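# Four arms sort stickered items into matching-color bins

## Task

Put every item into the container whose color is the same as the sticker on that item.

## Robot and tools

Setup: four identical i2rt Big YAM arms, named arm1, arm2, arm3 and arm4, share one workspace. Each arm has six revolute joints, a two-finger gripper and a wrist camera that rides on top of the hand and looks toward the fingertips. Four fixed room cameras also watch the scene: cam_room_a1, cam_room_a2, cam_room_b1, cam_room_b2. The wrist cameras are arm1_cam_wrist through arm4_cam_wrist. An arm reaches roughly 1.0 m from its joint1 axis.

Frames: every pose is in one scene frame with its origin on the floor and +z up. Each arm's foot (base_link) faces its own +x. Calibrated feet, in metres, quaternion wxyz: arm1 (-0.644, +1.377, +0.914), (+0.682, +0.007, +0.004, +0.731); arm2 (-0.655, -0.555, +0.928), (+0.747, +0.002, +0.000, -0.665); arm3 (+0.651, -1.332, +0.868), (+0.663, -0.004, -0.006, -0.748); arm4 (+0.648, +0.477, +0.879), (+0.687, +0.001, +0.003, +0.727). The reported hand point lies between the finger pads, about 1 cm behind the tips. In the hand's own axes the fingers point along +z and open and close along y. The printed hand position can be off, more so when the arm reaches far.

move: one action for any subset of arms. Each top-level key is an arm name holding that arm's part; an arm not named gets nothing new but may still be driving toward an earlier target. Optional "cameras" is a list of camera names (or "all"); omitted or null means all, [] means none. Per arm you may give:
- "joints": an object of absolute targets keyed by joint name. joint1_rad -2.879..2.879 (base yaw, positive counter-clockwise seen from above, 0 points along the foot's +x); joint2_rad 0..3.141 (shoulder, 0 = upper arm pointing back, larger lifts it up and forward); joint3_rad 0..3.019 (elbow, 0 = folded, larger opens); joint4_rad -1.692..1.57 (hand pitch, positive tips fingers up); joint5_rad -1.57..1.57 (hand swings sideways, positive to the arm's right); joint6_rad -2.094..2.094 (hand roll, positive clockwise viewed from behind). Radians. gripper_m is the absolute fingertip gap in metres, 0..0.093.
- "target": one absolute hand pose for that arm, seven numbers [x, y, z, qw, qx, qy, qz], metres and a unit quaternion in the scene frame, the same format as the printed "hand" line. The hand travels in a straight line from its current hand_target toward it. When "target" is present, "joints" may only contain gripper_m.
- "speed": top speed of that straight path, 0.002..0.5 m/s, default 0.25; rotation is capped at twice this value in rad/s. Only allowed together with "target".
Example for one arm: {"target": [x, y, z, qw, qx, qy, qz], "speed": 0.25}.
All motions in a call begin at once. Hand paths in one call finish together, paced by the slowest; each lasts 0.5 to 10 s and is cut at 10 s, and no call exceeds 15 s. The controller clamps each step to within 100 mm and 20 degrees of the measured hand and solves damped IK, favouring position; expect the hand to lag, wander and finish a centimetre or more off. Joint-space moves can sweep the hand along wide curves. Unknown keys make a call invalid; out-of-range values get it refused, and a refusal (or a stop) cancels the later move, wait and finished_scene calls in the same reply.

Results: each arm's joint_positions, Joint velocities (rad/s, gripper in m/s; "within noise" if idle), joint torques (N m, positive toward larger angle, include gravity, offsets and noise; entries 3 and 4 flip sign past ±28), hand and hand_target (pose the held joint targets would give). A "move" line reports each moved arm as done or its worst status. Status words: off_target (stopped short, may still push), time_out (joints keep pushing toward a nearby point; send the reported position to relax), not_followed (a self/arm-collision check blocked it; "joint command not followed" or "pose unreachable"). on_its_own lists uncommanded activity; "held at" is a target, not a reading. Arms under "as last shown" were not commanded and show old values. The "pictures" line orders the images, which may trail the state slightly.

Gripper: gripping a rigid part reads up to about 0.005 m below its width; closed empty reads 0.000 to 0.002; in free air readings run up to 0.002 wide. Full force comes about 0.005 m under the contact reading (deeper for soft, small or round items); soft items crush more as the target shrinks. To release, command well above the reading.

wait: seconds 0..10 plus optional cameras; commands nothing new and returns the full state. zoom_image: camera name and region [x0, y0, x1, y1] in pixels from the top-left, at most 504 by 504, only for cameras in the latest images. read_manual: section "licences" returns URDF licence text. finished_scene: scene = the current scene number; it ends the scene irreversibly and should say done=true only when every item is in its matching bin and will stay there.

Cautions: never let two arms press or crash into each other (the safety check may react late and ignores fingers, gripper housings and wrist cameras); no state line shows arm contact. Do not knock anything off the work area or to the floor, drop items, release while moving, or push hard: arms keep pushing on contact. Long holds, outstretched poses or unreachable targets heat motors; MOTOR HOT appears at 85 °C and at 100 °C the arm goes limp for 30 to 60 s (limit_stop_at_motor_heat), so resend targets afterward. Loose objects may get nudged occasionally, and the scene keeps running while replies are composed.

Each tool is called after "Request:" by a JSON object that holds its "api" and its "payload".

## Session

Request:
{"api": "move", "payload": {}}

Scene clock: 0.00 s.
Joint torques (N m): no reading
Motor temperatures (°C): arm1=[22 24 25 23 21 21 21] | arm2=[24 24 24 22 22 20 23] | arm3=[24 24 23 24 24 23 23] | arm4=[23 21 22 22 25 21 24]
Heat: arm1: hottest joint3_rad 25 °C; arm2: hottest joint1_rad 24 °C; arm3: hottest joint1_rad 24 °C; arm4: hottest joint5_rad 25 °C.
Joint velocities: within noise
arm1.joint_positions: joint1_rad=-0.126 joint2_rad=+0.534 joint3_rad=+1.403 joint4_rad=-1.611 joint5_rad=-0.026 joint6_rad=-0.127 gripper_m=+0.09396
arm1.joint_status: not commanded
arm1.hand: x=-0.6307 y=+1.5344 z=+1.4214 quat_wxyz=(-0.298, +0.671, -0.622, -0.272) (m; scene frame)
arm1.hand_target: x=-0.6306 y=+1.5327 z=+1.4326 quat_wxyz=(-0.308, +0.666, -0.618, -0.280) (m; scene frame)
arm1.hand_status: not commanded
arm2.joint_positions: joint1_rad=-0.045 joint2_rad=+0.390 joint3_rad=+1.428 joint4_rad=-1.186 joint5_rad=+0.166 joint6_rad=-0.774 gripper_m=+0.09396
arm2.joint_status: not commanded
arm2.hand: x=-0.6756 y=-0.6916 z=+1.5578 quat_wxyz=(-0.217, -0.319, -0.688, +0.615) (m; scene frame)
arm2.hand_target: x=-0.6760 y=-0.6854 z=+1.5653 quat_wxyz=(-0.221, -0.317, -0.681, +0.622) (m; scene frame)
arm2.hand_status: not commanded
arm3.joint_positions: joint1_rad=+0.075 joint2_rad=+0.276 joint3_rad=+1.523 joint4_rad=-1.599 joint5_rad=-0.185 joint6_rad=-0.597 gripper_m=+0.09396
arm3.joint_status: not commanded
arm3.hand: x=+0.6803 y=-1.3506 z=+1.4452 quat_wxyz=(-0.326, -0.350, -0.735, +0.481) (m; scene frame)
arm3.hand_target: x=+0.6804 y=-1.3484 z=+1.4507 quat_wxyz=(-0.328, -0.347, -0.731, +0.487) (m; scene frame)
arm3.hand_status: not commanded
arm4.joint_positions: joint1_rad=+0.109 joint2_rad=+0.555 joint3_rad=+1.556 joint4_rad=-1.251 joint5_rad=+0.178 joint6_rad=-0.775 gripper_m=+0.09396
arm4.joint_status: not commanded
arm4.hand: x=+0.6522 y=+0.6599 z=+1.5276 quat_wxyz=(-0.572, +0.731, -0.297, -0.221) (m; scene frame)
arm4.hand_target: x=+0.6531 y=+0.6547 z=+1.5360 quat_wxyz=(-0.580, +0.725, -0.296, -0.226) (m; scene frame)
arm4.hand_status: not commanded
pictures: arm1_cam_wrist, arm2_cam_wrist, arm3_cam_wrist, arm4_cam_wrist, cam_room_a1, cam_room_a2, cam_room_b1, cam_room_b2
Images, in order (width x height): arm1_cam_wrist 672x504, arm2_cam_wrist 672x504, arm3_cam_wrist 672x504, arm4_cam_wrist 672x504, cam_room_a1 672x504, cam_room_a2 672x504, cam_room_b1 672x504, cam_room_b2 672x504.

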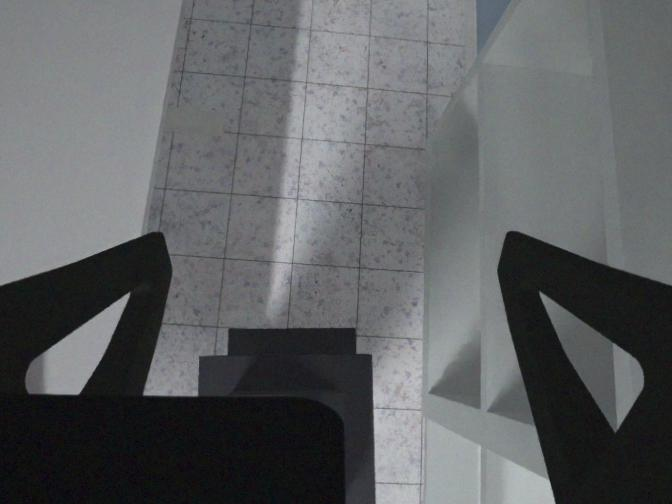

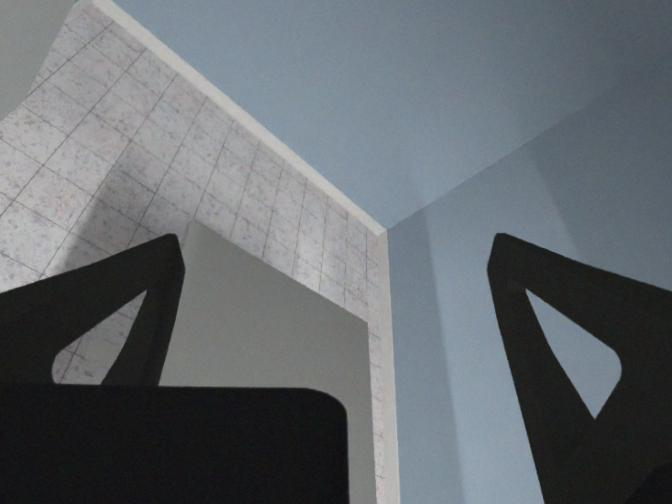

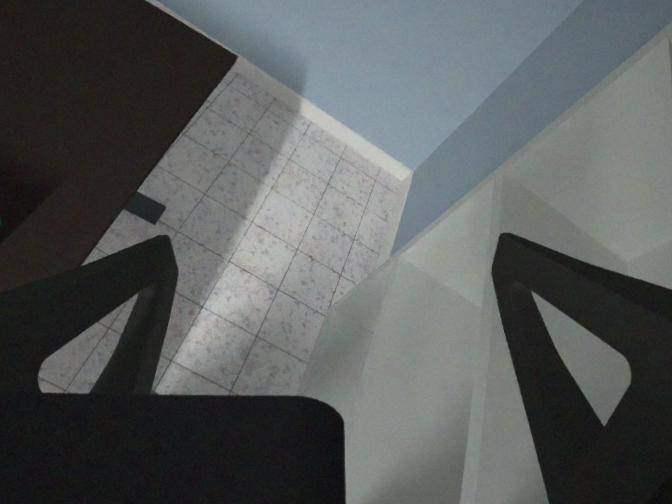

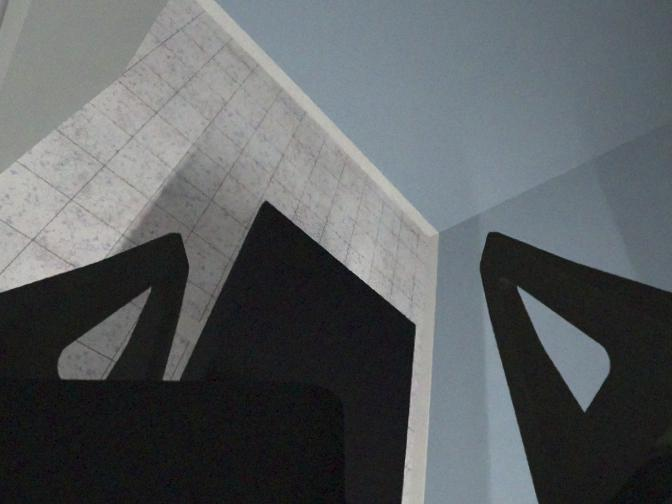

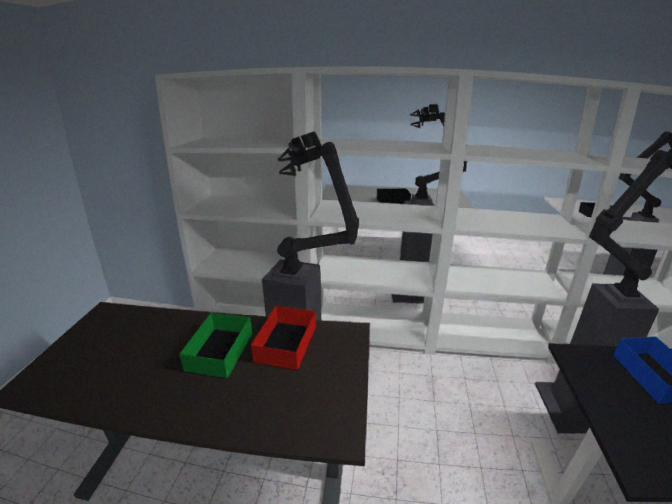

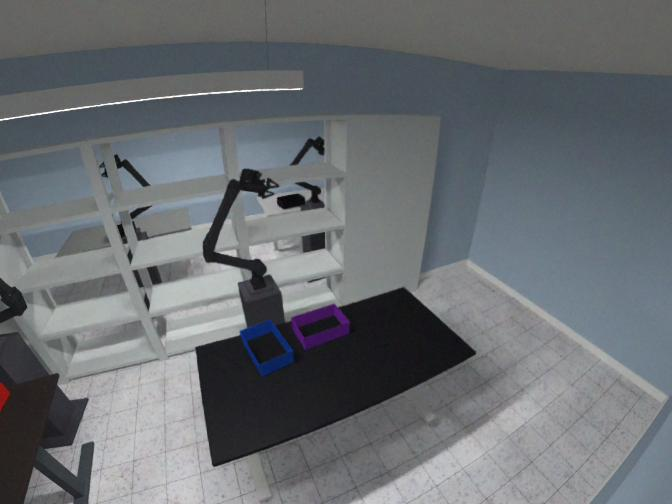

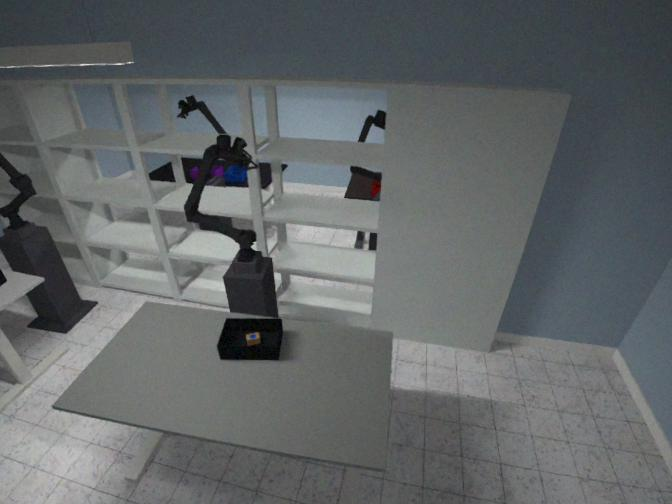

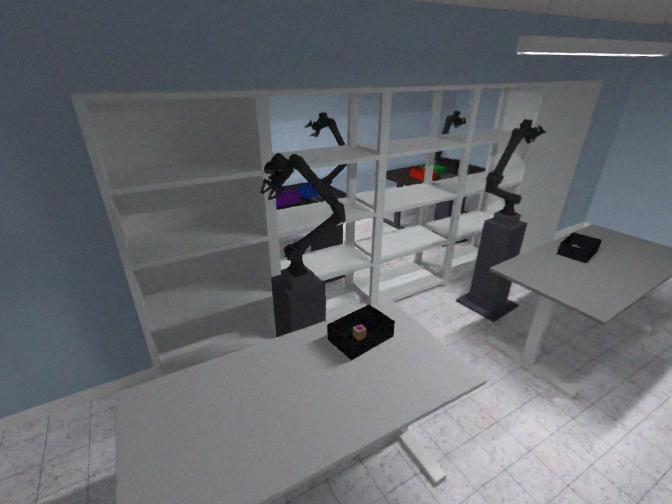

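Request:
{"api": "zoom_image", "payload": {"camera": "cam_room_b1", "region": [150, 80, 430, 400]}}

Request:
{"api": "zoom_image", "payload": {"camera": "cam_room_b2", "region": [230, 80, 630, 380]}}

Request:
{"api": "zoom_image", "payload": {"camera": "cam_room_a1", "region": [150, 60, 480, 400]}}

Request:
{"api": "zoom_image", "payload": {"camera": "cam_room_a2", "region": [100, 120, 440, 460]}}

Scaled by 1.575.

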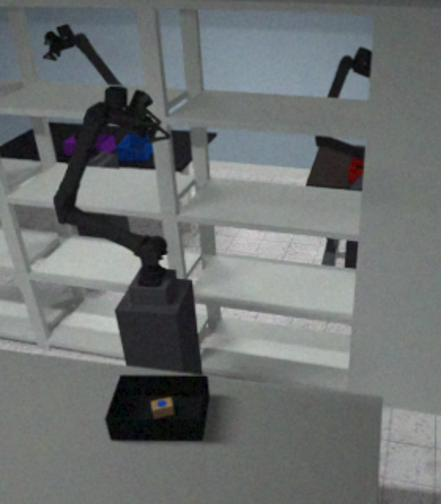

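Scaled by 1.260.

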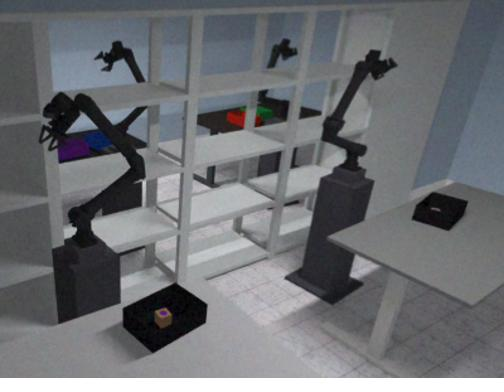

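Scaled by 1.482.

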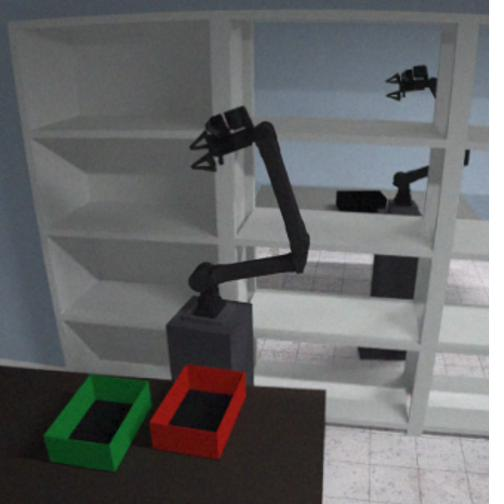

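Scaled by 1.482.

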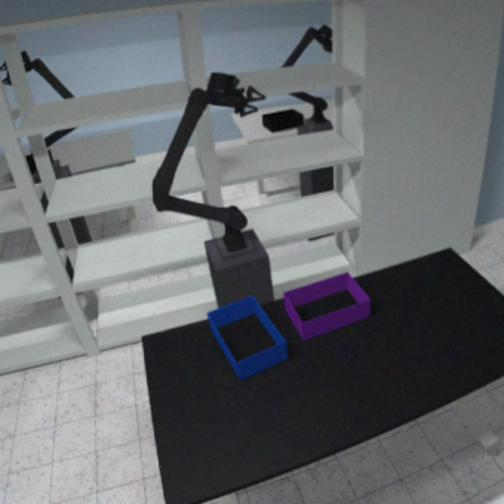

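Request:
{"api": "move", "payload": {"arm1": {"joints":{"joint1_rad":1.5,"joint2_rad":1.38,"joint3_rad":1.33,"joint4_rad":-1.52,"joint5_rad":0,"joint6_rad":0}}, "arm2": {"joints":{"joint1_rad":-1.5,"joint2_rad":1.38,"joint3_rad":1.33,"joint4_rad":-1.52,"joint5_rad":0,"joint6_rad":0}}, "arm3": {"joints":{"joint1_rad":1.5,"joint2_rad":1.38,"joint3_rad":1.33,"joint4_rad":-1.52,"joint5_rad":0,"joint6_rad":0}}, "arm4": {"joints":{"joint1_rad":-1.5,"joint2_rad":1.38,"joint3_rad":1.33,"joint4_rad":-1.52,"joint5_rad":0,"joint6_rad":0}}}}

Scene clock: 45.77 s.
Joint torques (N m): arm1=[-2.2 -9.7 11.43 0.5 0.04 0.07] | arm2=[1.03 -12.4 10.65 0.25 0.02 0.21] | arm3=[1.26 -12.34 8.7 -0.14 0.02 0.02] | arm4=[1.26 -12.57 8.9 -0.38 0.09 0.19]
Motor temperatures (°C): arm1=[22 24 28 24 21 21 21] | arm2=[24 25 27 23 22 20 23] | arm3=[24 25 24 24 24 23 23] | arm4=[23 22 26 22 25 21 24]
Heat: arm1: hottest joint3_rad 28 °C; arm2: hottest joint3_rad 27 °C; arm3: hottest joint2_rad 25 °C; arm4: hottest joint3_rad 26 °C.
move: arm1 done; arm2 done; arm3 done; arm4 done
Joint velocities: within noise
arm1.joint_positions: joint1_rad=+1.502 joint2_rad=+1.402 joint3_rad=+1.318 joint4_rad=-1.521 joint5_rad=-0.002 joint6_rad=-0.007 gripper_m=+0.09398
arm1.joint_status: all done
arm1.hand: x=-1.0375 y=+1.3770 z=+1.1577 quat_wxyz=(-0.001, +1.000, +0.003, +0.009) (m; scene frame)
arm1.hand_target: x=-1.0382 y=+1.3779 z=+1.1706 quat_wxyz=(-0.001, +1.000, -0.001, -0.008) (m; scene frame)
arm1.hand_status: not commanded
arm2.joint_positions: joint1_rad=-1.504 joint2_rad=+1.375 joint3_rad=+1.335 joint4_rad=-1.508 joint5_rad=+0.000 joint6_rad=-0.015 gripper_m=+0.09397
arm2.joint_status: all done
arm2.hand: x=-1.0508 y=-0.6291 z=+1.1814 quat_wxyz=(+0.000, -0.995, -0.099, +0.010) (m; scene frame)
arm2.hand_target: x=-1.0470 y=-0.6300 z=+1.1775 quat_wxyz=(+0.002, -0.996, -0.094, -0.001) (m; scene frame)
arm2.hand_status: not commanded
arm3.joint_positions: joint1_rad=+1.498 joint2_rad=+1.388 joint3_rad=+1.327 joint4_rad=-1.518 joint5_rad=+0.000 joint6_rad=-0.008 gripper_m=+0.09398
arm3.joint_status: all done
arm3.hand: x=+1.0420 y=-1.4055 z=+1.1150 quat_wxyz=(+0.003, -0.093, -0.996, +0.006) (m; scene frame)
arm3.hand_target: x=+1.0417 y=-1.4045 z=+1.1193 quat_wxyz=(-0.002, -0.096, -0.995, +0.007) (m; scene frame)
arm3.hand_status: not commanded
arm4.joint_positions: joint1_rad=-1.504 joint2_rad=+1.384 joint3_rad=+1.323 joint4_rad=-1.510 joint5_rad=+0.000 joint6_rad=-0.014 gripper_m=+0.09398
arm4.joint_status: all done
arm4.hand: x=+1.0456 y=+0.5267 z=+1.1230 quat_wxyz=(+0.003, +0.068, -0.998, +0.002) (m; scene frame)
arm4.hand_target: x=+1.0443 y=+0.5283 z=+1.1274 quat_wxyz=(+0.002, +0.064, -0.998, +0.002) (m; scene frame)
arm4.hand_status: not commanded
pictures: arm1_cam_wrist, arm2_cam_wrist, arm3_cam_wrist, arm4_cam_wrist, cam_room_a1, cam_room_a2, cam_room_b1, cam_room_b2
Images, in order (width x height): arm1_cam_wrist 672x504, arm2_cam_wrist 672x504, arm3_cam_wrist 672x504, arm4_cam_wrist 672x504, cam_room_a1 672x504, cam_room_a2 672x504, cam_room_b1 672x504, cam_room_b2 672x504.

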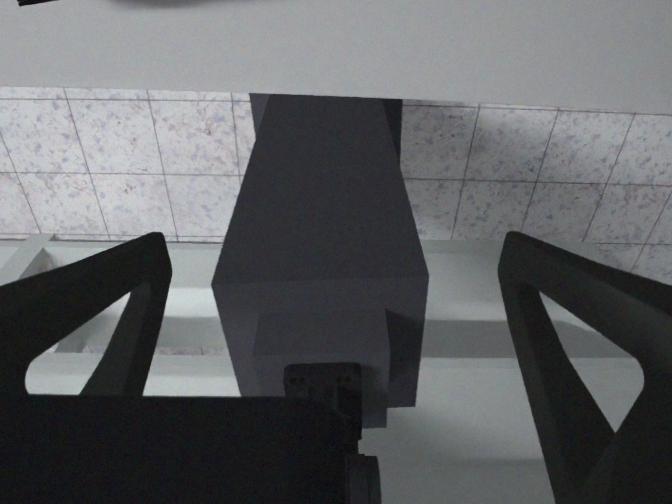

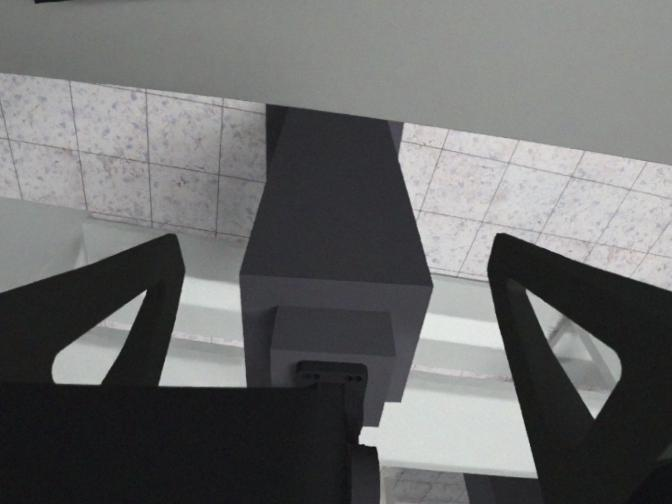

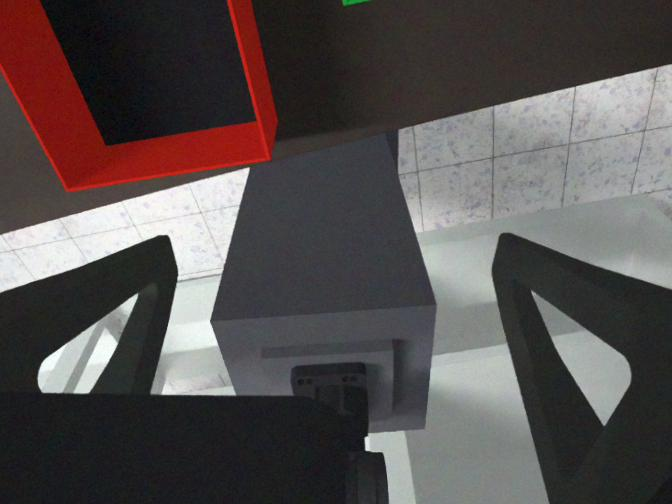

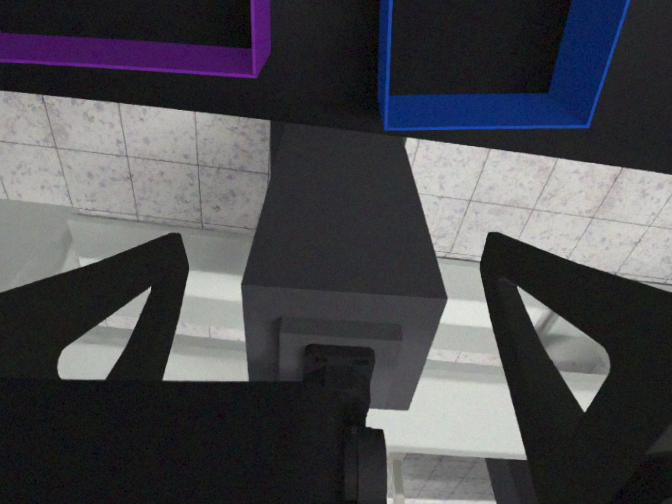

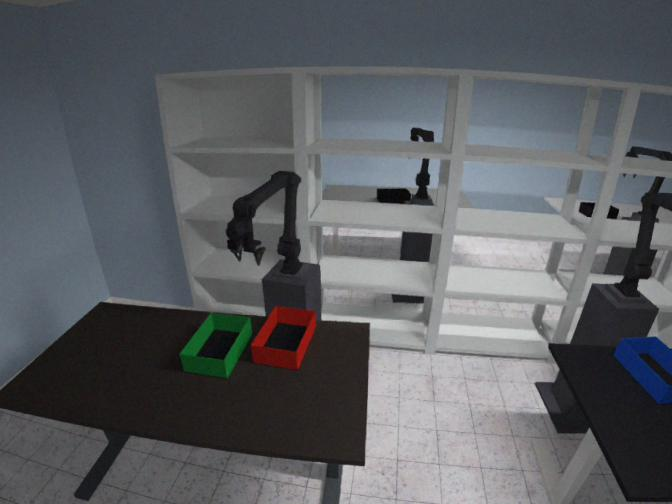

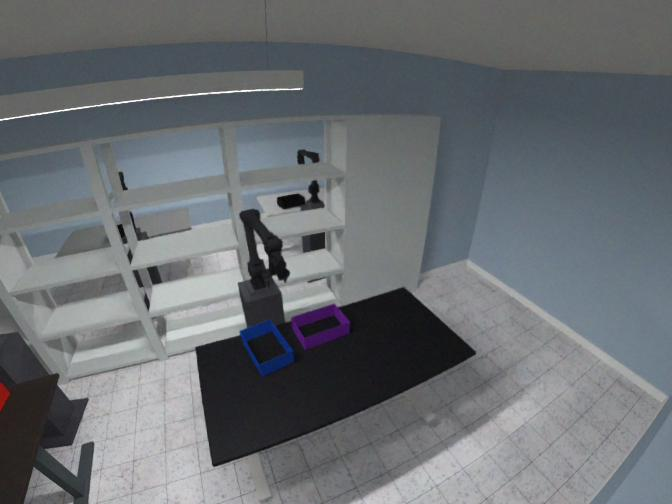

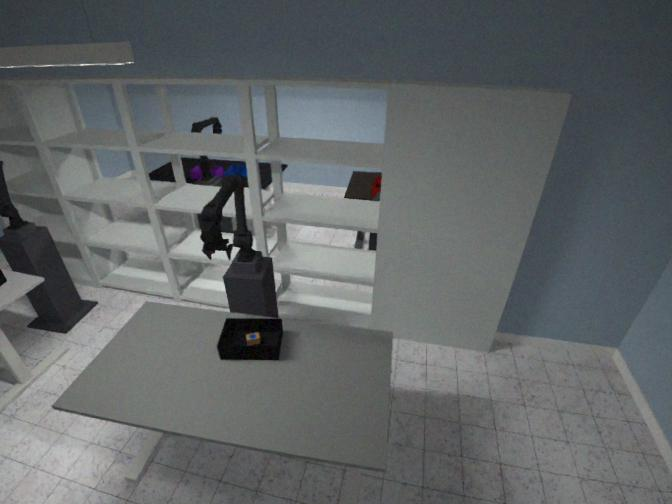

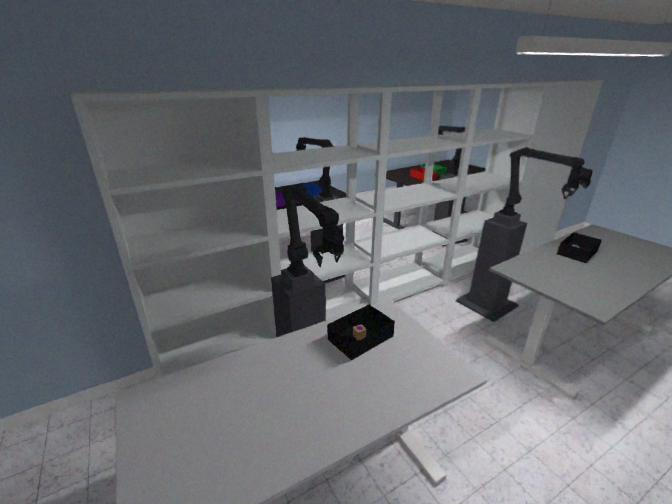

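Request:
{"api": "move", "payload": {"arm1": {"joints":{"joint4_rad":-1.0}}, "arm2": {"joints":{"joint4_rad":-1.0}}, "arm3": {"joints":{"joint4_rad":-1.0}}, "arm4": {"joints":{"joint4_rad":-1.0}}, "cameras": ["arm1_cam_wrist","arm2_cam_wrist","arm3_cam_wrist","arm4_cam_wrist"]}}

Scene clock: 54.30 s.
Joint torques (N m): arm1=[-2.37 -11.16 12.29 1.98 0.09 0.07] | arm2=[1.2 -13.39 11.58 2.44 0.01 0.21] | arm3=[1.38 -13.8 9.54 1.51 0.03 0.03] | arm4=[0.91 -13.74 9.62 1.39 0.11 0.18]
Motor temperatures (°C): arm1=[22 24 29 23 21 21 21] | arm2=[24 25 28 22 22 20 23] | arm3=[24 25 24 24 24 23 23] | arm4=[23 22 26 22 25 21 24]
Heat: arm1: hottest joint3_rad 29 °C; arm2: hottest joint3_rad 28 °C; arm3: hottest joint2_rad 25 °C; arm4: hottest joint3_rad 26 °C.
move: arm1 done; arm2 done; arm3 done; arm4 done
Joint velocities: within noise
arm1.joint_positions: joint1_rad=+1.502 joint2_rad=+1.401 joint3_rad=+1.318 joint4_rad=-1.019 joint5_rad=-0.002 joint6_rad=-0.007 gripper_m=+0.09398
arm1.joint_status: all done
arm1.hand: x=-1.1562 y=+1.3769 z=+1.1864 quat_wxyz=(-0.001, +0.971, +0.004, -0.240) (m; scene frame)
arm1.hand_target: x=-1.1598 y=+1.3781 z=+1.2050 quat_wxyz=(-0.001, +0.964, -0.001, -0.265) (m; scene frame)
arm1.hand_status: not commanded
arm2.joint_positions: joint1_rad=-1.504 joint2_rad=+1.375 joint3_rad=+1.335 joint4_rad=-1.017 joint5_rad=+0.000 joint6_rad=-0.014 gripper_m=+0.09397
arm2.joint_status: all done
arm2.hand: x=-1.1643 y=-0.6503 z=+1.2127 quat_wxyz=(-0.020, -0.963, -0.096, +0.252) (m; scene frame)
arm2.hand_target: x=-1.1671 y=-0.6529 z=+1.2097 quat_wxyz=(-0.022, -0.962, -0.091, +0.255) (m; scene frame)
arm2.hand_status: not commanded
arm3.joint_positions: joint1_rad=+1.498 joint2_rad=+1.388 joint3_rad=+1.327 joint4_rad=-1.014 joint5_rad=+0.000 joint6_rad=-0.008 gripper_m=+0.09398
arm3.joint_status: all done
arm3.hand: x=+1.1588 y=-1.4280 z=+1.1448 quat_wxyz=(-0.245, -0.088, -0.965, +0.031) (m; scene frame)
arm3.hand_target: x=+1.1616 y=-1.4273 z=+1.1522 quat_wxyz=(-0.257, -0.091, -0.962, +0.031) (m; scene frame)
arm3.hand_status: not commanded
arm4.joint_positions: joint1_rad=-1.504 joint2_rad=+1.384 joint3_rad=+1.323 joint4_rad=-1.016 joint5_rad=+0.000 joint6_rad=-0.014 gripper_m=+0.09398
arm4.joint_status: all done
arm4.hand: x=+1.1615 y=+0.5411 z=+1.1517 quat_wxyz=(-0.242, +0.067, -0.968, -0.012) (m; scene frame)
arm4.hand_target: x=+1.1656 y=+0.5440 z=+1.1593 quat_wxyz=(-0.255, +0.062, -0.965, -0.015) (m; scene frame)
arm4.hand_status: not commanded
pictures: arm1_cam_wrist, arm2_cam_wrist, arm3_cam_wrist, arm4_cam_wrist
Images, in order (width x height): arm1_cam_wrist 672x504, arm2_cam_wrist 672x504, arm3_cam_wrist 672x504, arm4_cam_wrist 672x504.

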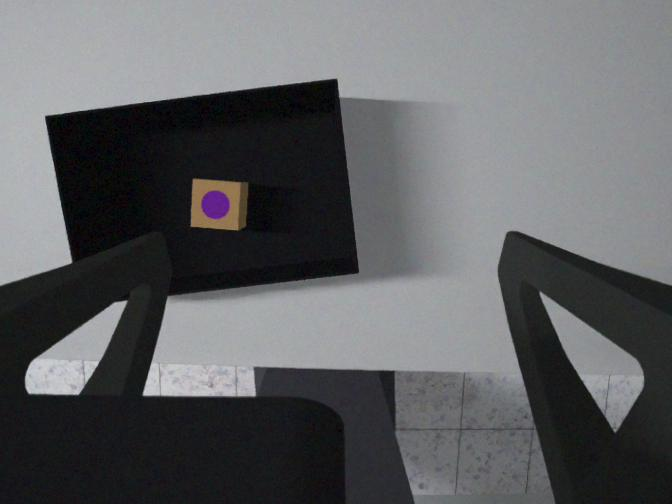

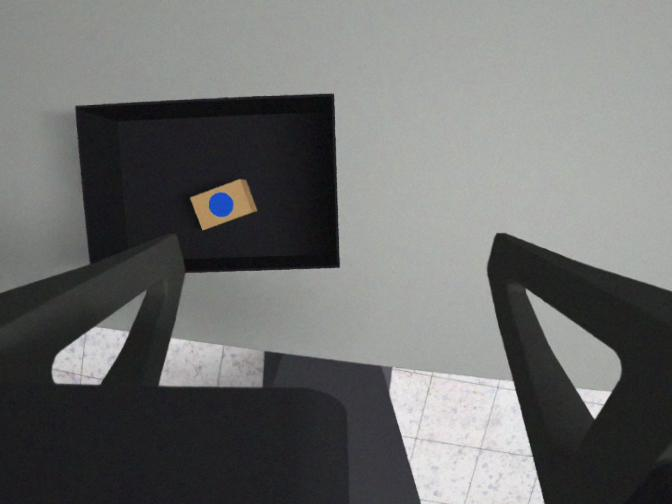

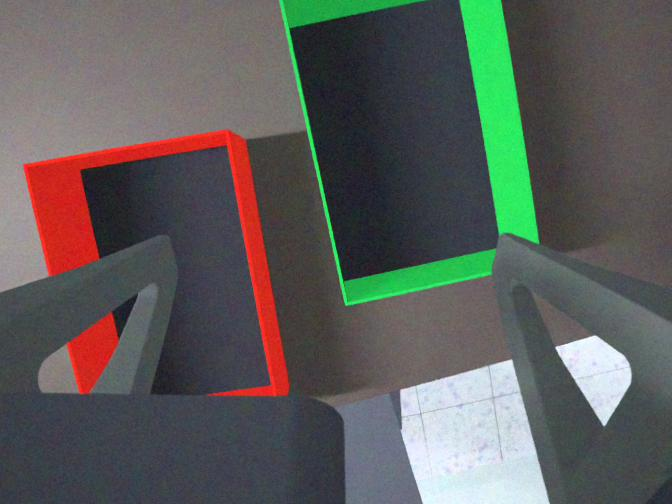

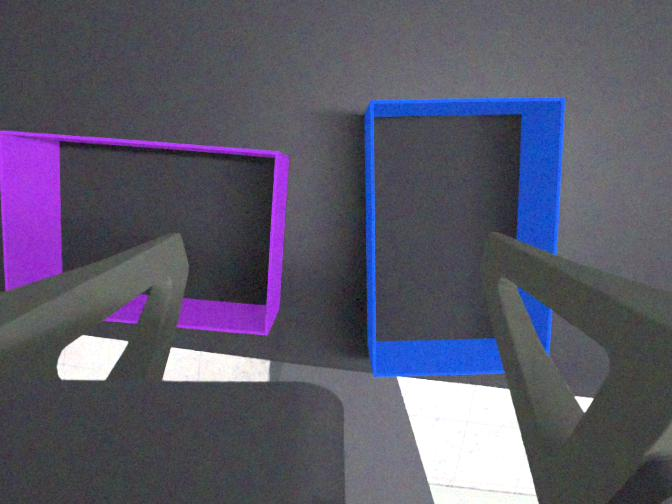

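Request:
{"api": "move", "payload": {"arm1": {"target":[-1.1598,1.2981,1.2050,-0.001,0.964,-0.001,-0.265]}, "arm2": {"target":[-1.1671,-0.7329,1.2097,-0.022,-0.962,-0.091,0.255]}, "arm4": {"target":[1.1656,0.4640,1.1593,-0.255,0.062,-0.965,-0.015]}, "cameras": ["arm1_cam_wrist","arm2_cam_wrist","arm4_cam_wrist"]}}

Request:
{"api": "move", "payload": {"arm1": {"target":[-1.1598,1.2981,1.1050,-0.001,0.964,-0.001,-0.265]}, "arm2": {"target":[-1.1671,-0.7329,1.1097,-0.022,-0.962,-0.091,0.255]}, "arm4": {"target":[1.1656,0.4640,1.0593,-0.255,0.062,-0.965,-0.015]}, "cameras": ["arm1_cam_wrist","arm2_cam_wrist","arm4_cam_wrist"]}}

Scene clock: 92.30 s.
Joint torques (N m): arm1=[-2.43 -9.47 14.05 1.59 0.11 0.1] | arm2=[-0.03 -12.75 16.17 1.99 0.21 0.22] | arm3=[1.26 -13.8 9.52 1.52 0.02 0.03] | arm4=[1.61 -14.45 9.13 1.17 -0.11 -0.07]
Motor temperatures (°C): arm1=[22 25 31 24 21 21 21] | arm2=[24 25 30 22 22 20 23] | arm3=[24 26 26 24 24 23 23] | arm4=[23 23 28 22 24 21 24]
Heat: arm1: hottest joint3_rad 31 °C; arm2: hottest joint3_rad 30 °C; arm3: hottest joint2_rad 26 °C; arm4: hottest joint3_rad 28 °C.
move: arm1 off_target; arm2 off_target; arm4 done
Joint velocities: within noise
arm1.joint_positions: joint1_rad=+1.691 joint2_rad=+1.401 joint3_rad=+1.318 joint4_rad=-1.019 joint5_rad=+0.087 joint6_rad=+0.150 gripper_m=+0.09398
arm1.joint_status: not commanded
arm1.hand: x=-1.1496 y=+1.2948 z=+1.1867 quat_wxyz=(-0.004, +0.970, +0.009, -0.244) (m; scene frame)
arm1.hand_target: x=-1.1591 y=+1.2983 z=+1.2051 quat_wxyz=(-0.001, +0.964, -0.001, -0.265) (m; scene frame)
arm1.hand_status: off_target (0.021 m and 2.8 deg from the pose sent, 0.081 m and 3.0 deg at the start)
arm2.joint_positions: joint1_rad=-1.318 joint2_rad=+1.415 joint3_rad=+1.335 joint4_rad=-1.016 joint5_rad=+0.084 joint6_rad=+0.135 gripper_m=+0.09397
arm2.joint_status: not commanded
arm2.hand: x=-1.1486 y=-0.7312 z=+1.1929 quat_wxyz=(-0.018, -0.966, -0.104, +0.236) (m; scene frame)
arm2.hand_target: x=-1.1661 y=-0.7324 z=+1.2097 quat_wxyz=(-0.022, -0.962, -0.091, +0.255) (m; scene frame)
arm2.hand_status: off_target (0.025 m and 2.7 deg from the pose sent, 0.083 m and 0.7 deg at the start)
arm3: as last shown
arm3.hand_target: x=+1.1615 y=-1.4273 z=+1.1522 quat_wxyz=(-0.257, -0.091, -0.962, +0.031) (m; scene frame)
arm4.joint_positions: joint1_rad=-1.692 joint2_rad=+1.384 joint3_rad=+1.323 joint4_rad=-1.016 joint5_rad=-0.089 joint6_rad=-0.146 gripper_m=+0.09398
arm4.joint_status: not commanded
arm4.hand: x=+1.1649 y=+0.4595 z=+1.1526 quat_wxyz=(-0.245, +0.051, -0.968, -0.015) (m; scene frame)
arm4.hand_target: x=+1.1655 y=+0.4640 z=+1.1592 quat_wxyz=(-0.255, +0.062, -0.965, -0.015) (m; scene frame)
arm4.hand_status: done (0.008 m and 1.8 deg from the pose sent, 0.078 m and 1.7 deg at the start)
pictures: arm1_cam_wrist, arm2_cam_wrist, arm4_cam_wrist
Images, in order (width x height): arm1_cam_wrist 672x504, arm2_cam_wrist 672x504, arm4_cam_wrist 672x504.

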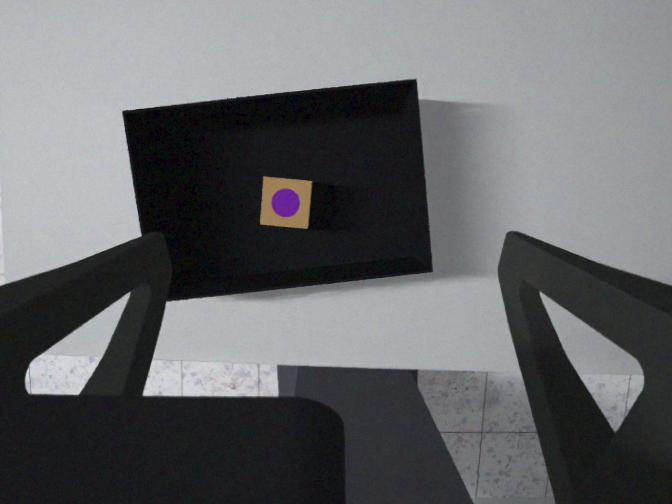

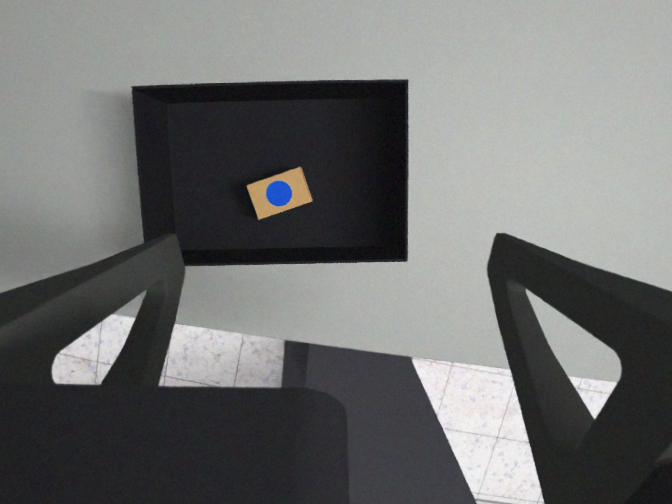

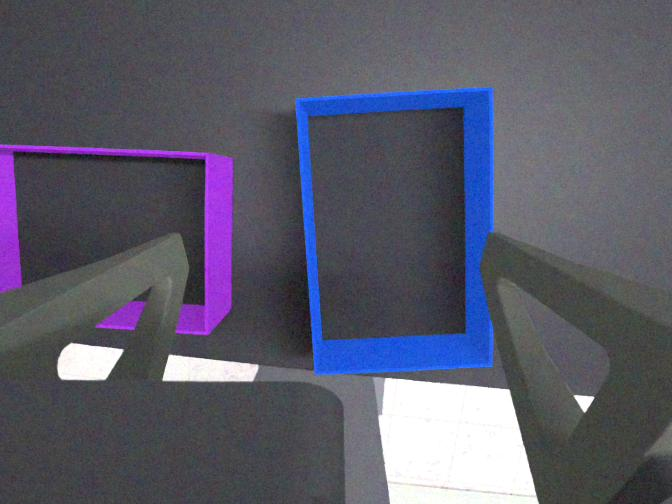

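Scene clock: 93.43 s.
Joint torques (N m): arm1=[-2.49 -9.88 11.78 1.96 0.17 0.11] | arm2=[0.03 -13.98 11.17 2.44 0.21 0.2] | arm3=[1.26 -13.98 9.5 1.52 0.03 0.03] | arm4=[1.26 -11.75 8.83 1.4 -0.06 -0.1]
Motor temperatures (°C): arm1=[22 25 31 24 21 21 21] | arm2=[24 25 30 22 22 20 23] | arm3=[24 26 26 24 24 23 23] | arm4=[23 23 28 22 24 21 24]
Heat: arm1: hottest joint3_rad 31 °C; arm2: hottest joint3_rad 30 °C; arm3: hottest joint2_rad 26 °C; arm4: hottest joint3_rad 28 °C.
move: arm1 off_target; arm2 done; arm4 done
Joint velocities: arm1=[within noise] | arm2=[within noise] | arm3=[within noise] | arm4=[-0.015 0.005 0.002 -0.022 0.022 0.183 0]
arm1.joint_positions: joint1_rad=+1.691 joint2_rad=+1.444 joint3_rad=+1.117 joint4_rad=-0.762 joint5_rad=+0.088 joint6_rad=+0.152 gripper_m=+0.09398
arm1.joint_status: not commanded
arm1.hand: x=-1.1515 y=+1.2951 z=+1.0965 quat_wxyz=(-0.003, +0.968, +0.008, -0.250) (m; scene frame)
arm1.hand_target: x=-1.1596 y=+1.2982 z=+1.1050 quat_wxyz=(-0.001, +0.964, -0.001, -0.265) (m; scene frame)
arm1.hand_status: off_target (0.012 m and 2.1 deg from the pose sent, 0.082 m and 2.8 deg at the start)
arm2.joint_positions: joint1_rad=-1.318 joint2_rad=+1.473 joint3_rad=+1.178 joint4_rad=-0.763 joint5_rad=+0.084 joint6_rad=+0.137 gripper_m=+0.09397
arm2.joint_status: not commanded
arm2.hand: x=-1.1628 y=-0.7363 z=+1.1160 quat_wxyz=(-0.023, -0.961, -0.102, +0.255) (m; scene frame)
arm2.hand_target: x=-1.1670 y=-0.7328 z=+1.1099 quat_wxyz=(-0.022, -0.962, -0.091, +0.255) (m; scene frame)
arm2.hand_status: done (0.008 m and 1.2 deg from the pose sent, 0.085 m and 2.7 deg at the start)
arm3: as last shown
arm4.joint_positions: joint1_rad=-1.692 joint2_rad=+1.408 joint3_rad=+1.103 joint4_rad=-0.755 joint5_rad=-0.089 joint6_rad=-0.146 gripper_m=+0.09398
arm4.joint_status: not commanded
arm4.hand: x=+1.1603 y=+0.4594 z=+1.0632 quat_wxyz=(-0.253, +0.051, -0.966, -0.015) (m; scene frame)
arm4.hand_target: x=+1.1655 y=+0.4640 z=+1.0594 quat_wxyz=(-0.255, +0.062, -0.965, -0.015) (m; scene frame)
arm4.hand_status: done (0.008 m and 1.3 deg from the pose sent, 0.094 m and 1.8 deg at the start)
pictures: arm1_cam_wrist, arm2_cam_wrist, arm4_cam_wrist
Images, in order (width x height): arm1_cam_wrist 672x504, arm2_cam_wrist 672x504, arm4_cam_wrist 672x504.

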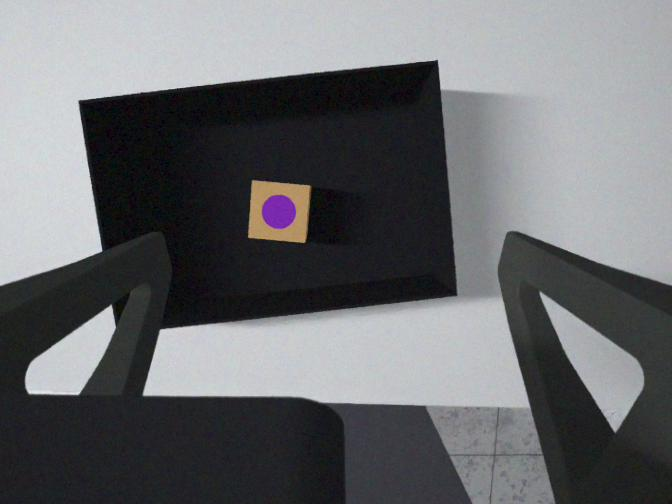

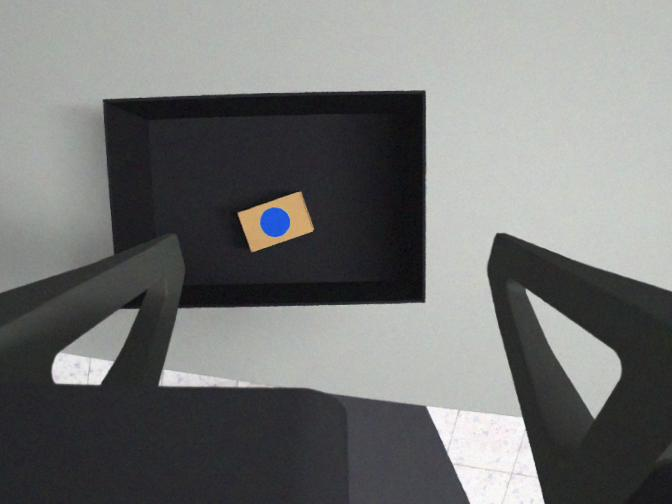

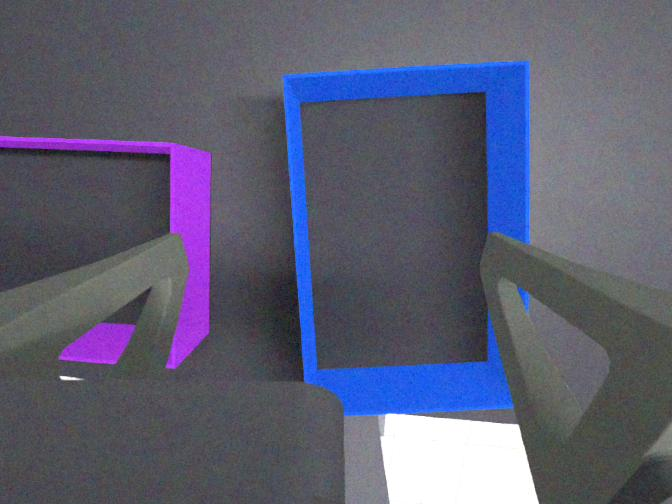

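Request:
{"api": "move", "payload": {"arm1": {"target":[-1.155,1.24,0.96,0,0.9994,-0.035,0]}, "arm2": {"target":[-1.154,-0.799,1.0,0,-0.966,-0.259,0]}, "arm4": {"joints":{"joint1_rad":0.9,"joint2_rad":0.555,"joint3_rad":1.556,"joint4_rad":-0.9,"joint5_rad":0,"joint6_rad":0}}, "cameras": ["arm1_cam_wrist","arm2_cam_wrist","arm4_cam_wrist"]}}

Scene clock: 160.70 s.
Joint torques (N m): arm1=[-1.08 -14.21 13.5 -0.08 0.02 0.13] | arm2=[1.14 -17.73 14.39 0.17 -0.16 -0.07] | arm3=[1.38 -13.98 9.5 1.52 0.02 0.04] | arm4=[0.97 3.78 6.34 1.02 0.11 0.22]
Motor temperatures (°C): arm1=[22 25 31 23 21 21 21] | arm2=[24 25 31 22 22 20 23] | arm3=[24 26 27 24 24 23 23] | arm4=[23 23 29 22 24 21 24]
Heat: arm1: hottest joint3_rad 31 °C; arm2: hottest joint3_rad 31 °C; arm3: hottest joint3_rad 27 °C; arm4: hottest joint3_rad 29 °C.
move: arm1 off_target; arm2 off_target; arm4 done
Joint velocities: within noise
arm1.joint_positions: joint1_rad=+1.754 joint2_rad=+1.872 joint3_rad=+1.309 joint4_rad=-1.061 joint5_rad=-0.006 joint6_rad=+0.323 gripper_m=+0.09398
arm1.joint_status: not commanded
arm1.hand: x=-1.1358 y=+1.2497 z=+0.9439 quat_wxyz=(-0.006, +0.999, -0.035, +0.019) (m; scene frame)
arm1.hand_target: x=-1.1540 y=+1.2401 z=+0.9604 quat_wxyz=(+0.000, +0.999, -0.035, +0.000) (m; scene frame)
arm1.hand_status: off_target (0.027 m and 2.3 deg from the pose sent, 0.147 m and 29.3 deg at the start)
arm2.joint_positions: joint1_rad=-1.239 joint2_rad=+1.858 joint3_rad=+1.423 joint4_rad=-1.149 joint5_rad=+0.001 joint6_rad=-0.055 gripper_m=+0.09397
arm2.joint_status: not commanded
arm2.hand: x=-1.1396 y=-0.7881 z=+0.9942 quat_wxyz=(+0.003, -0.968, -0.249, -0.008) (m; scene frame)
arm2.hand_target: x=-1.1533 y=-0.7987 z=+1.0000 quat_wxyz=(+0.000, -0.966, -0.259, +0.000) (m; scene frame)
arm2.hand_status: off_target (0.019 m and 1.5 deg from the pose sent, 0.132 m and 34.5 deg at the start)
arm3: as last shown
arm4.joint_positions: joint1_rad=+0.895 joint2_rad=+0.561 joint3_rad=+1.553 joint4_rad=-0.890 joint5_rad=-0.001 joint6_rad=-0.014 gripper_m=+0.09400
arm4.joint_status: all done
arm4.hand: x=+0.4961 y=+0.5910 z=+1.6139 quat_wxyz=(-0.229, +0.638, -0.201, -0.707) (m; scene frame)
arm4.hand_target: x=+0.4991 y=+0.5878 z=+1.6136 quat_wxyz=(-0.223, +0.638, -0.204, -0.708) (m; scene frame)
arm4.hand_status: not commanded
pictures: arm1_cam_wrist, arm2_cam_wrist, arm4_cam_wrist
Images, in order (width x height): arm1_cam_wrist 672x504, arm2_cam_wrist 672x504, arm4_cam_wrist 672x504.

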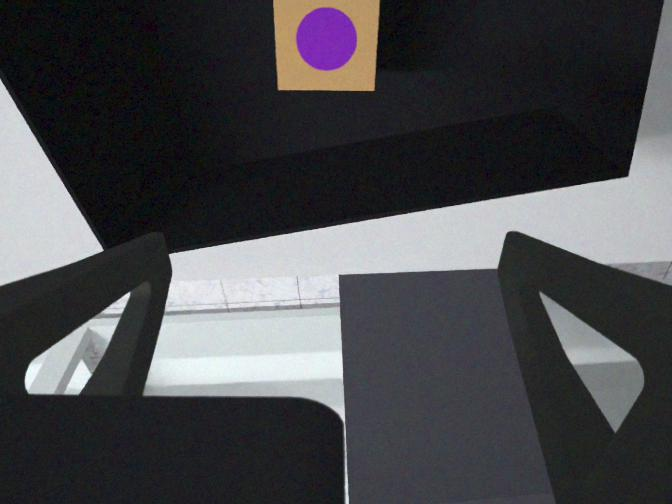

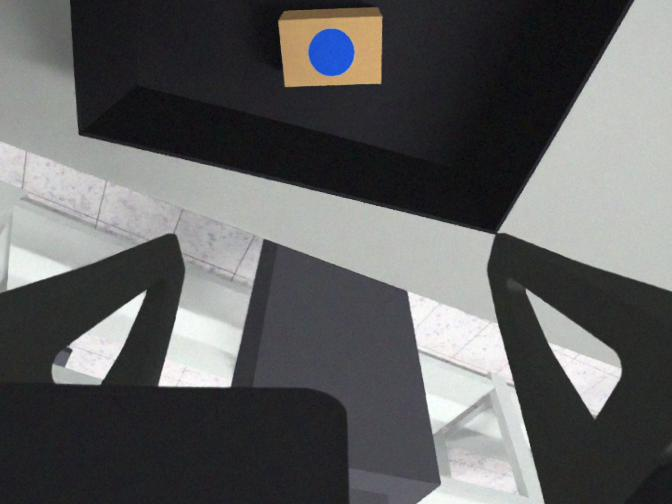

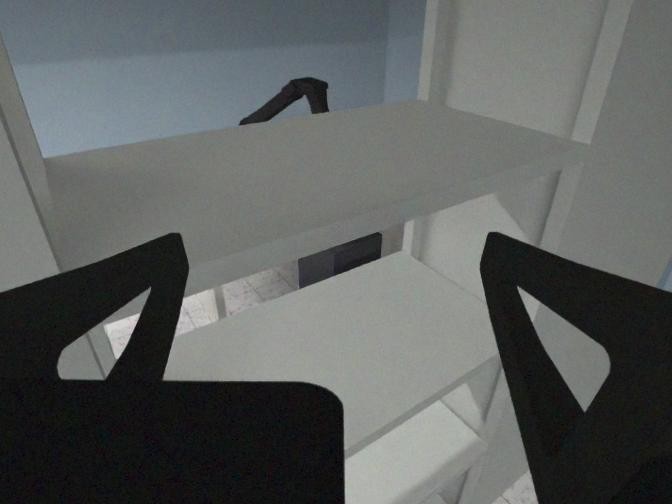

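Request:
{"api": "zoom_image", "payload": {"camera": "arm4_cam_wrist", "region": [336, 80, 672, 504]}}

Request:
{"api": "zoom_image", "payload": {"camera": "arm4_cam_wrist", "region": [0, 80, 336, 400]}}

Scaled by 1.189.

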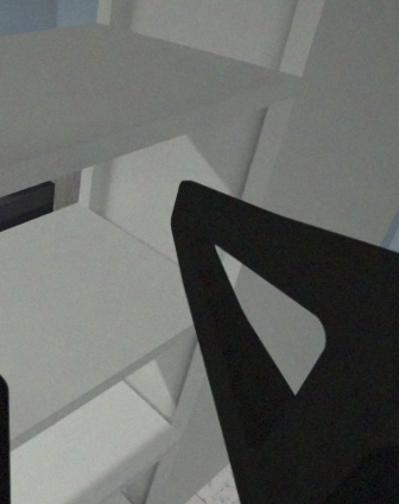

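Scaled by 1.500.

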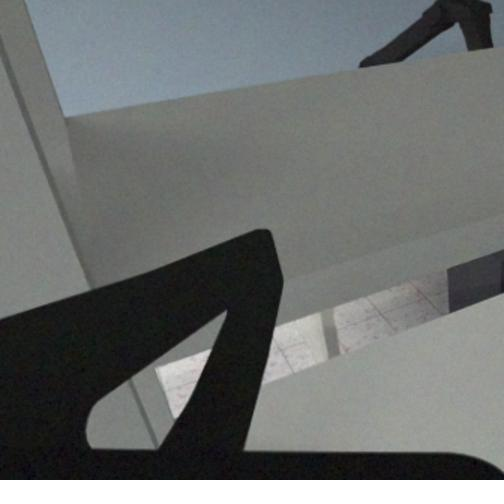

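Request:
{"api": "move", "payload": {"arm4": {"joints":{"joint1_rad":1.513,"joint2_rad":0.555,"joint3_rad":1.556,"joint4_rad":-0.9}}, "cameras": ["arm4_cam_wrist"]}}

Request:
{"api": "move", "payload": {"arm4": {"joints":{"joint2_rad":0.265,"joint3_rad":0.408,"joint4_rad":-0.04}}, "cameras": ["arm4_cam_wrist"]}}

Scene clock: 184.70 s.
Joint torques (N m): arm1=[-1.67 -13.68 13.6 -0.14 0 0.11] | arm2=[1.2 -17.73 14.38 0.14 -0.16 -0.07] | arm3=[1.38 -13.86 9.54 1.47 0.02 0.02] | arm4=[1.49 3.66 6.22 1.16 0.11 0.16]
Motor temperatures (°C): arm1=[22 26 32 23 21 21 21] | arm2=[24 26 32 22 22 20 23] | arm3=[24 26 28 24 24 23 23] | arm4=[23 23 29 22 24 21 24]
Heat: arm1: hottest joint3_rad 32 °C; arm2: hottest joint3_rad 32 °C; arm3: hottest joint3_rad 28 °C; arm4: hottest joint3_rad 29 °C.
move: arm4 done
Joint velocities: within noise
arm1, arm2, arm3: as last shown
arm4.joint_positions: joint1_rad=+1.508 joint2_rad=+0.561 joint3_rad=+1.553 joint4_rad=-0.890 joint5_rad=-0.001 joint6_rad=-0.014 gripper_m=+0.09400
arm4.joint_status: all done
arm4.hand: x=+0.4604 y=+0.4815 z=+1.6145 quat_wxyz=(-0.006, +0.668, +0.001, -0.744) (m; scene frame)
arm4.hand_target: x=+0.4648 y=+0.4806 z=+1.6142 quat_wxyz=(+0.001, +0.669, -0.002, -0.743) (m; scene frame)
arm4.hand_status: not commanded
pictures: arm4_cam_wrist
Images, in order (width x height): arm4_cam_wrist 672x504.

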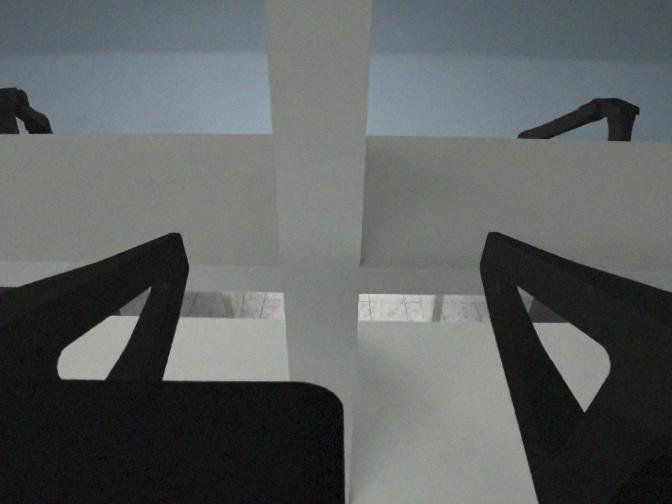

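Scene clock: 186.43 s.
Joint torques (N m): arm1=[-1.03 -14.27 13.52 -0.14 -0.01 0.1] | arm2=[1.03 -17.67 14.41 0.13 -0.16 -0.06] | arm3=[1.26 -13.92 9.5 1.51 0.02 0.03] | arm4=[1.44 0.56 9.77 2.19 0.1 0.16]
Motor temperatures (°C): arm1=[22 26 32 23 21 21 21] | arm2=[24 26 32 22 22 20 23] | arm3=[24 26 28 24 24 23 23] | arm4=[23 23 29 22 24 21 24]
Heat: arm1: hottest joint3_rad 32 °C; arm2: hottest joint3_rad 32 °C; arm3: hottest joint3_rad 28 °C; arm4: hottest joint3_rad 29 °C.
move: arm4 done
Joint velocities: within noise
arm1, arm2, arm3: as last shown
arm4.joint_positions: joint1_rad=+1.508 joint2_rad=+0.278 joint3_rad=+0.407 joint4_rad=-0.059 joint5_rad=-0.001 joint6_rad=-0.014 gripper_m=+0.09400
arm4.joint_status: all done
arm4.hand: x=+0.3491 y=+0.4810 z=+1.2466 quat_wxyz=(-0.006, +0.680, +0.001, -0.733) (m; scene frame)
arm4.hand_target: x=+0.3528 y=+0.4795 z=+1.2555 quat_wxyz=(+0.001, +0.668, -0.002, -0.744) (m; scene frame)
arm4.hand_status: not commanded
pictures: arm4_cam_wrist
Images, in order (width x height): arm4_cam_wrist 672x504.

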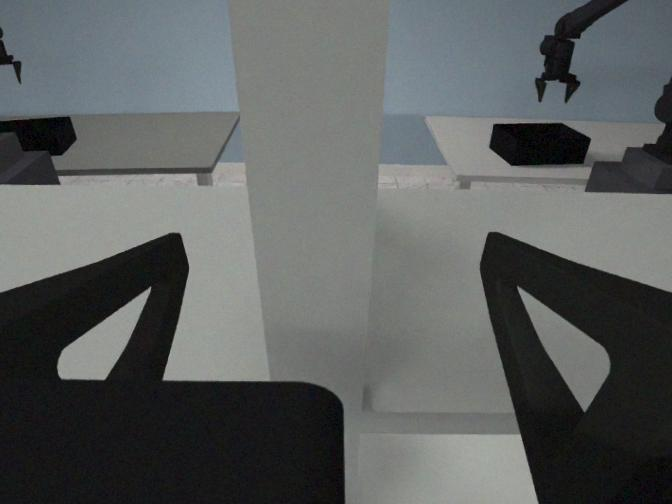

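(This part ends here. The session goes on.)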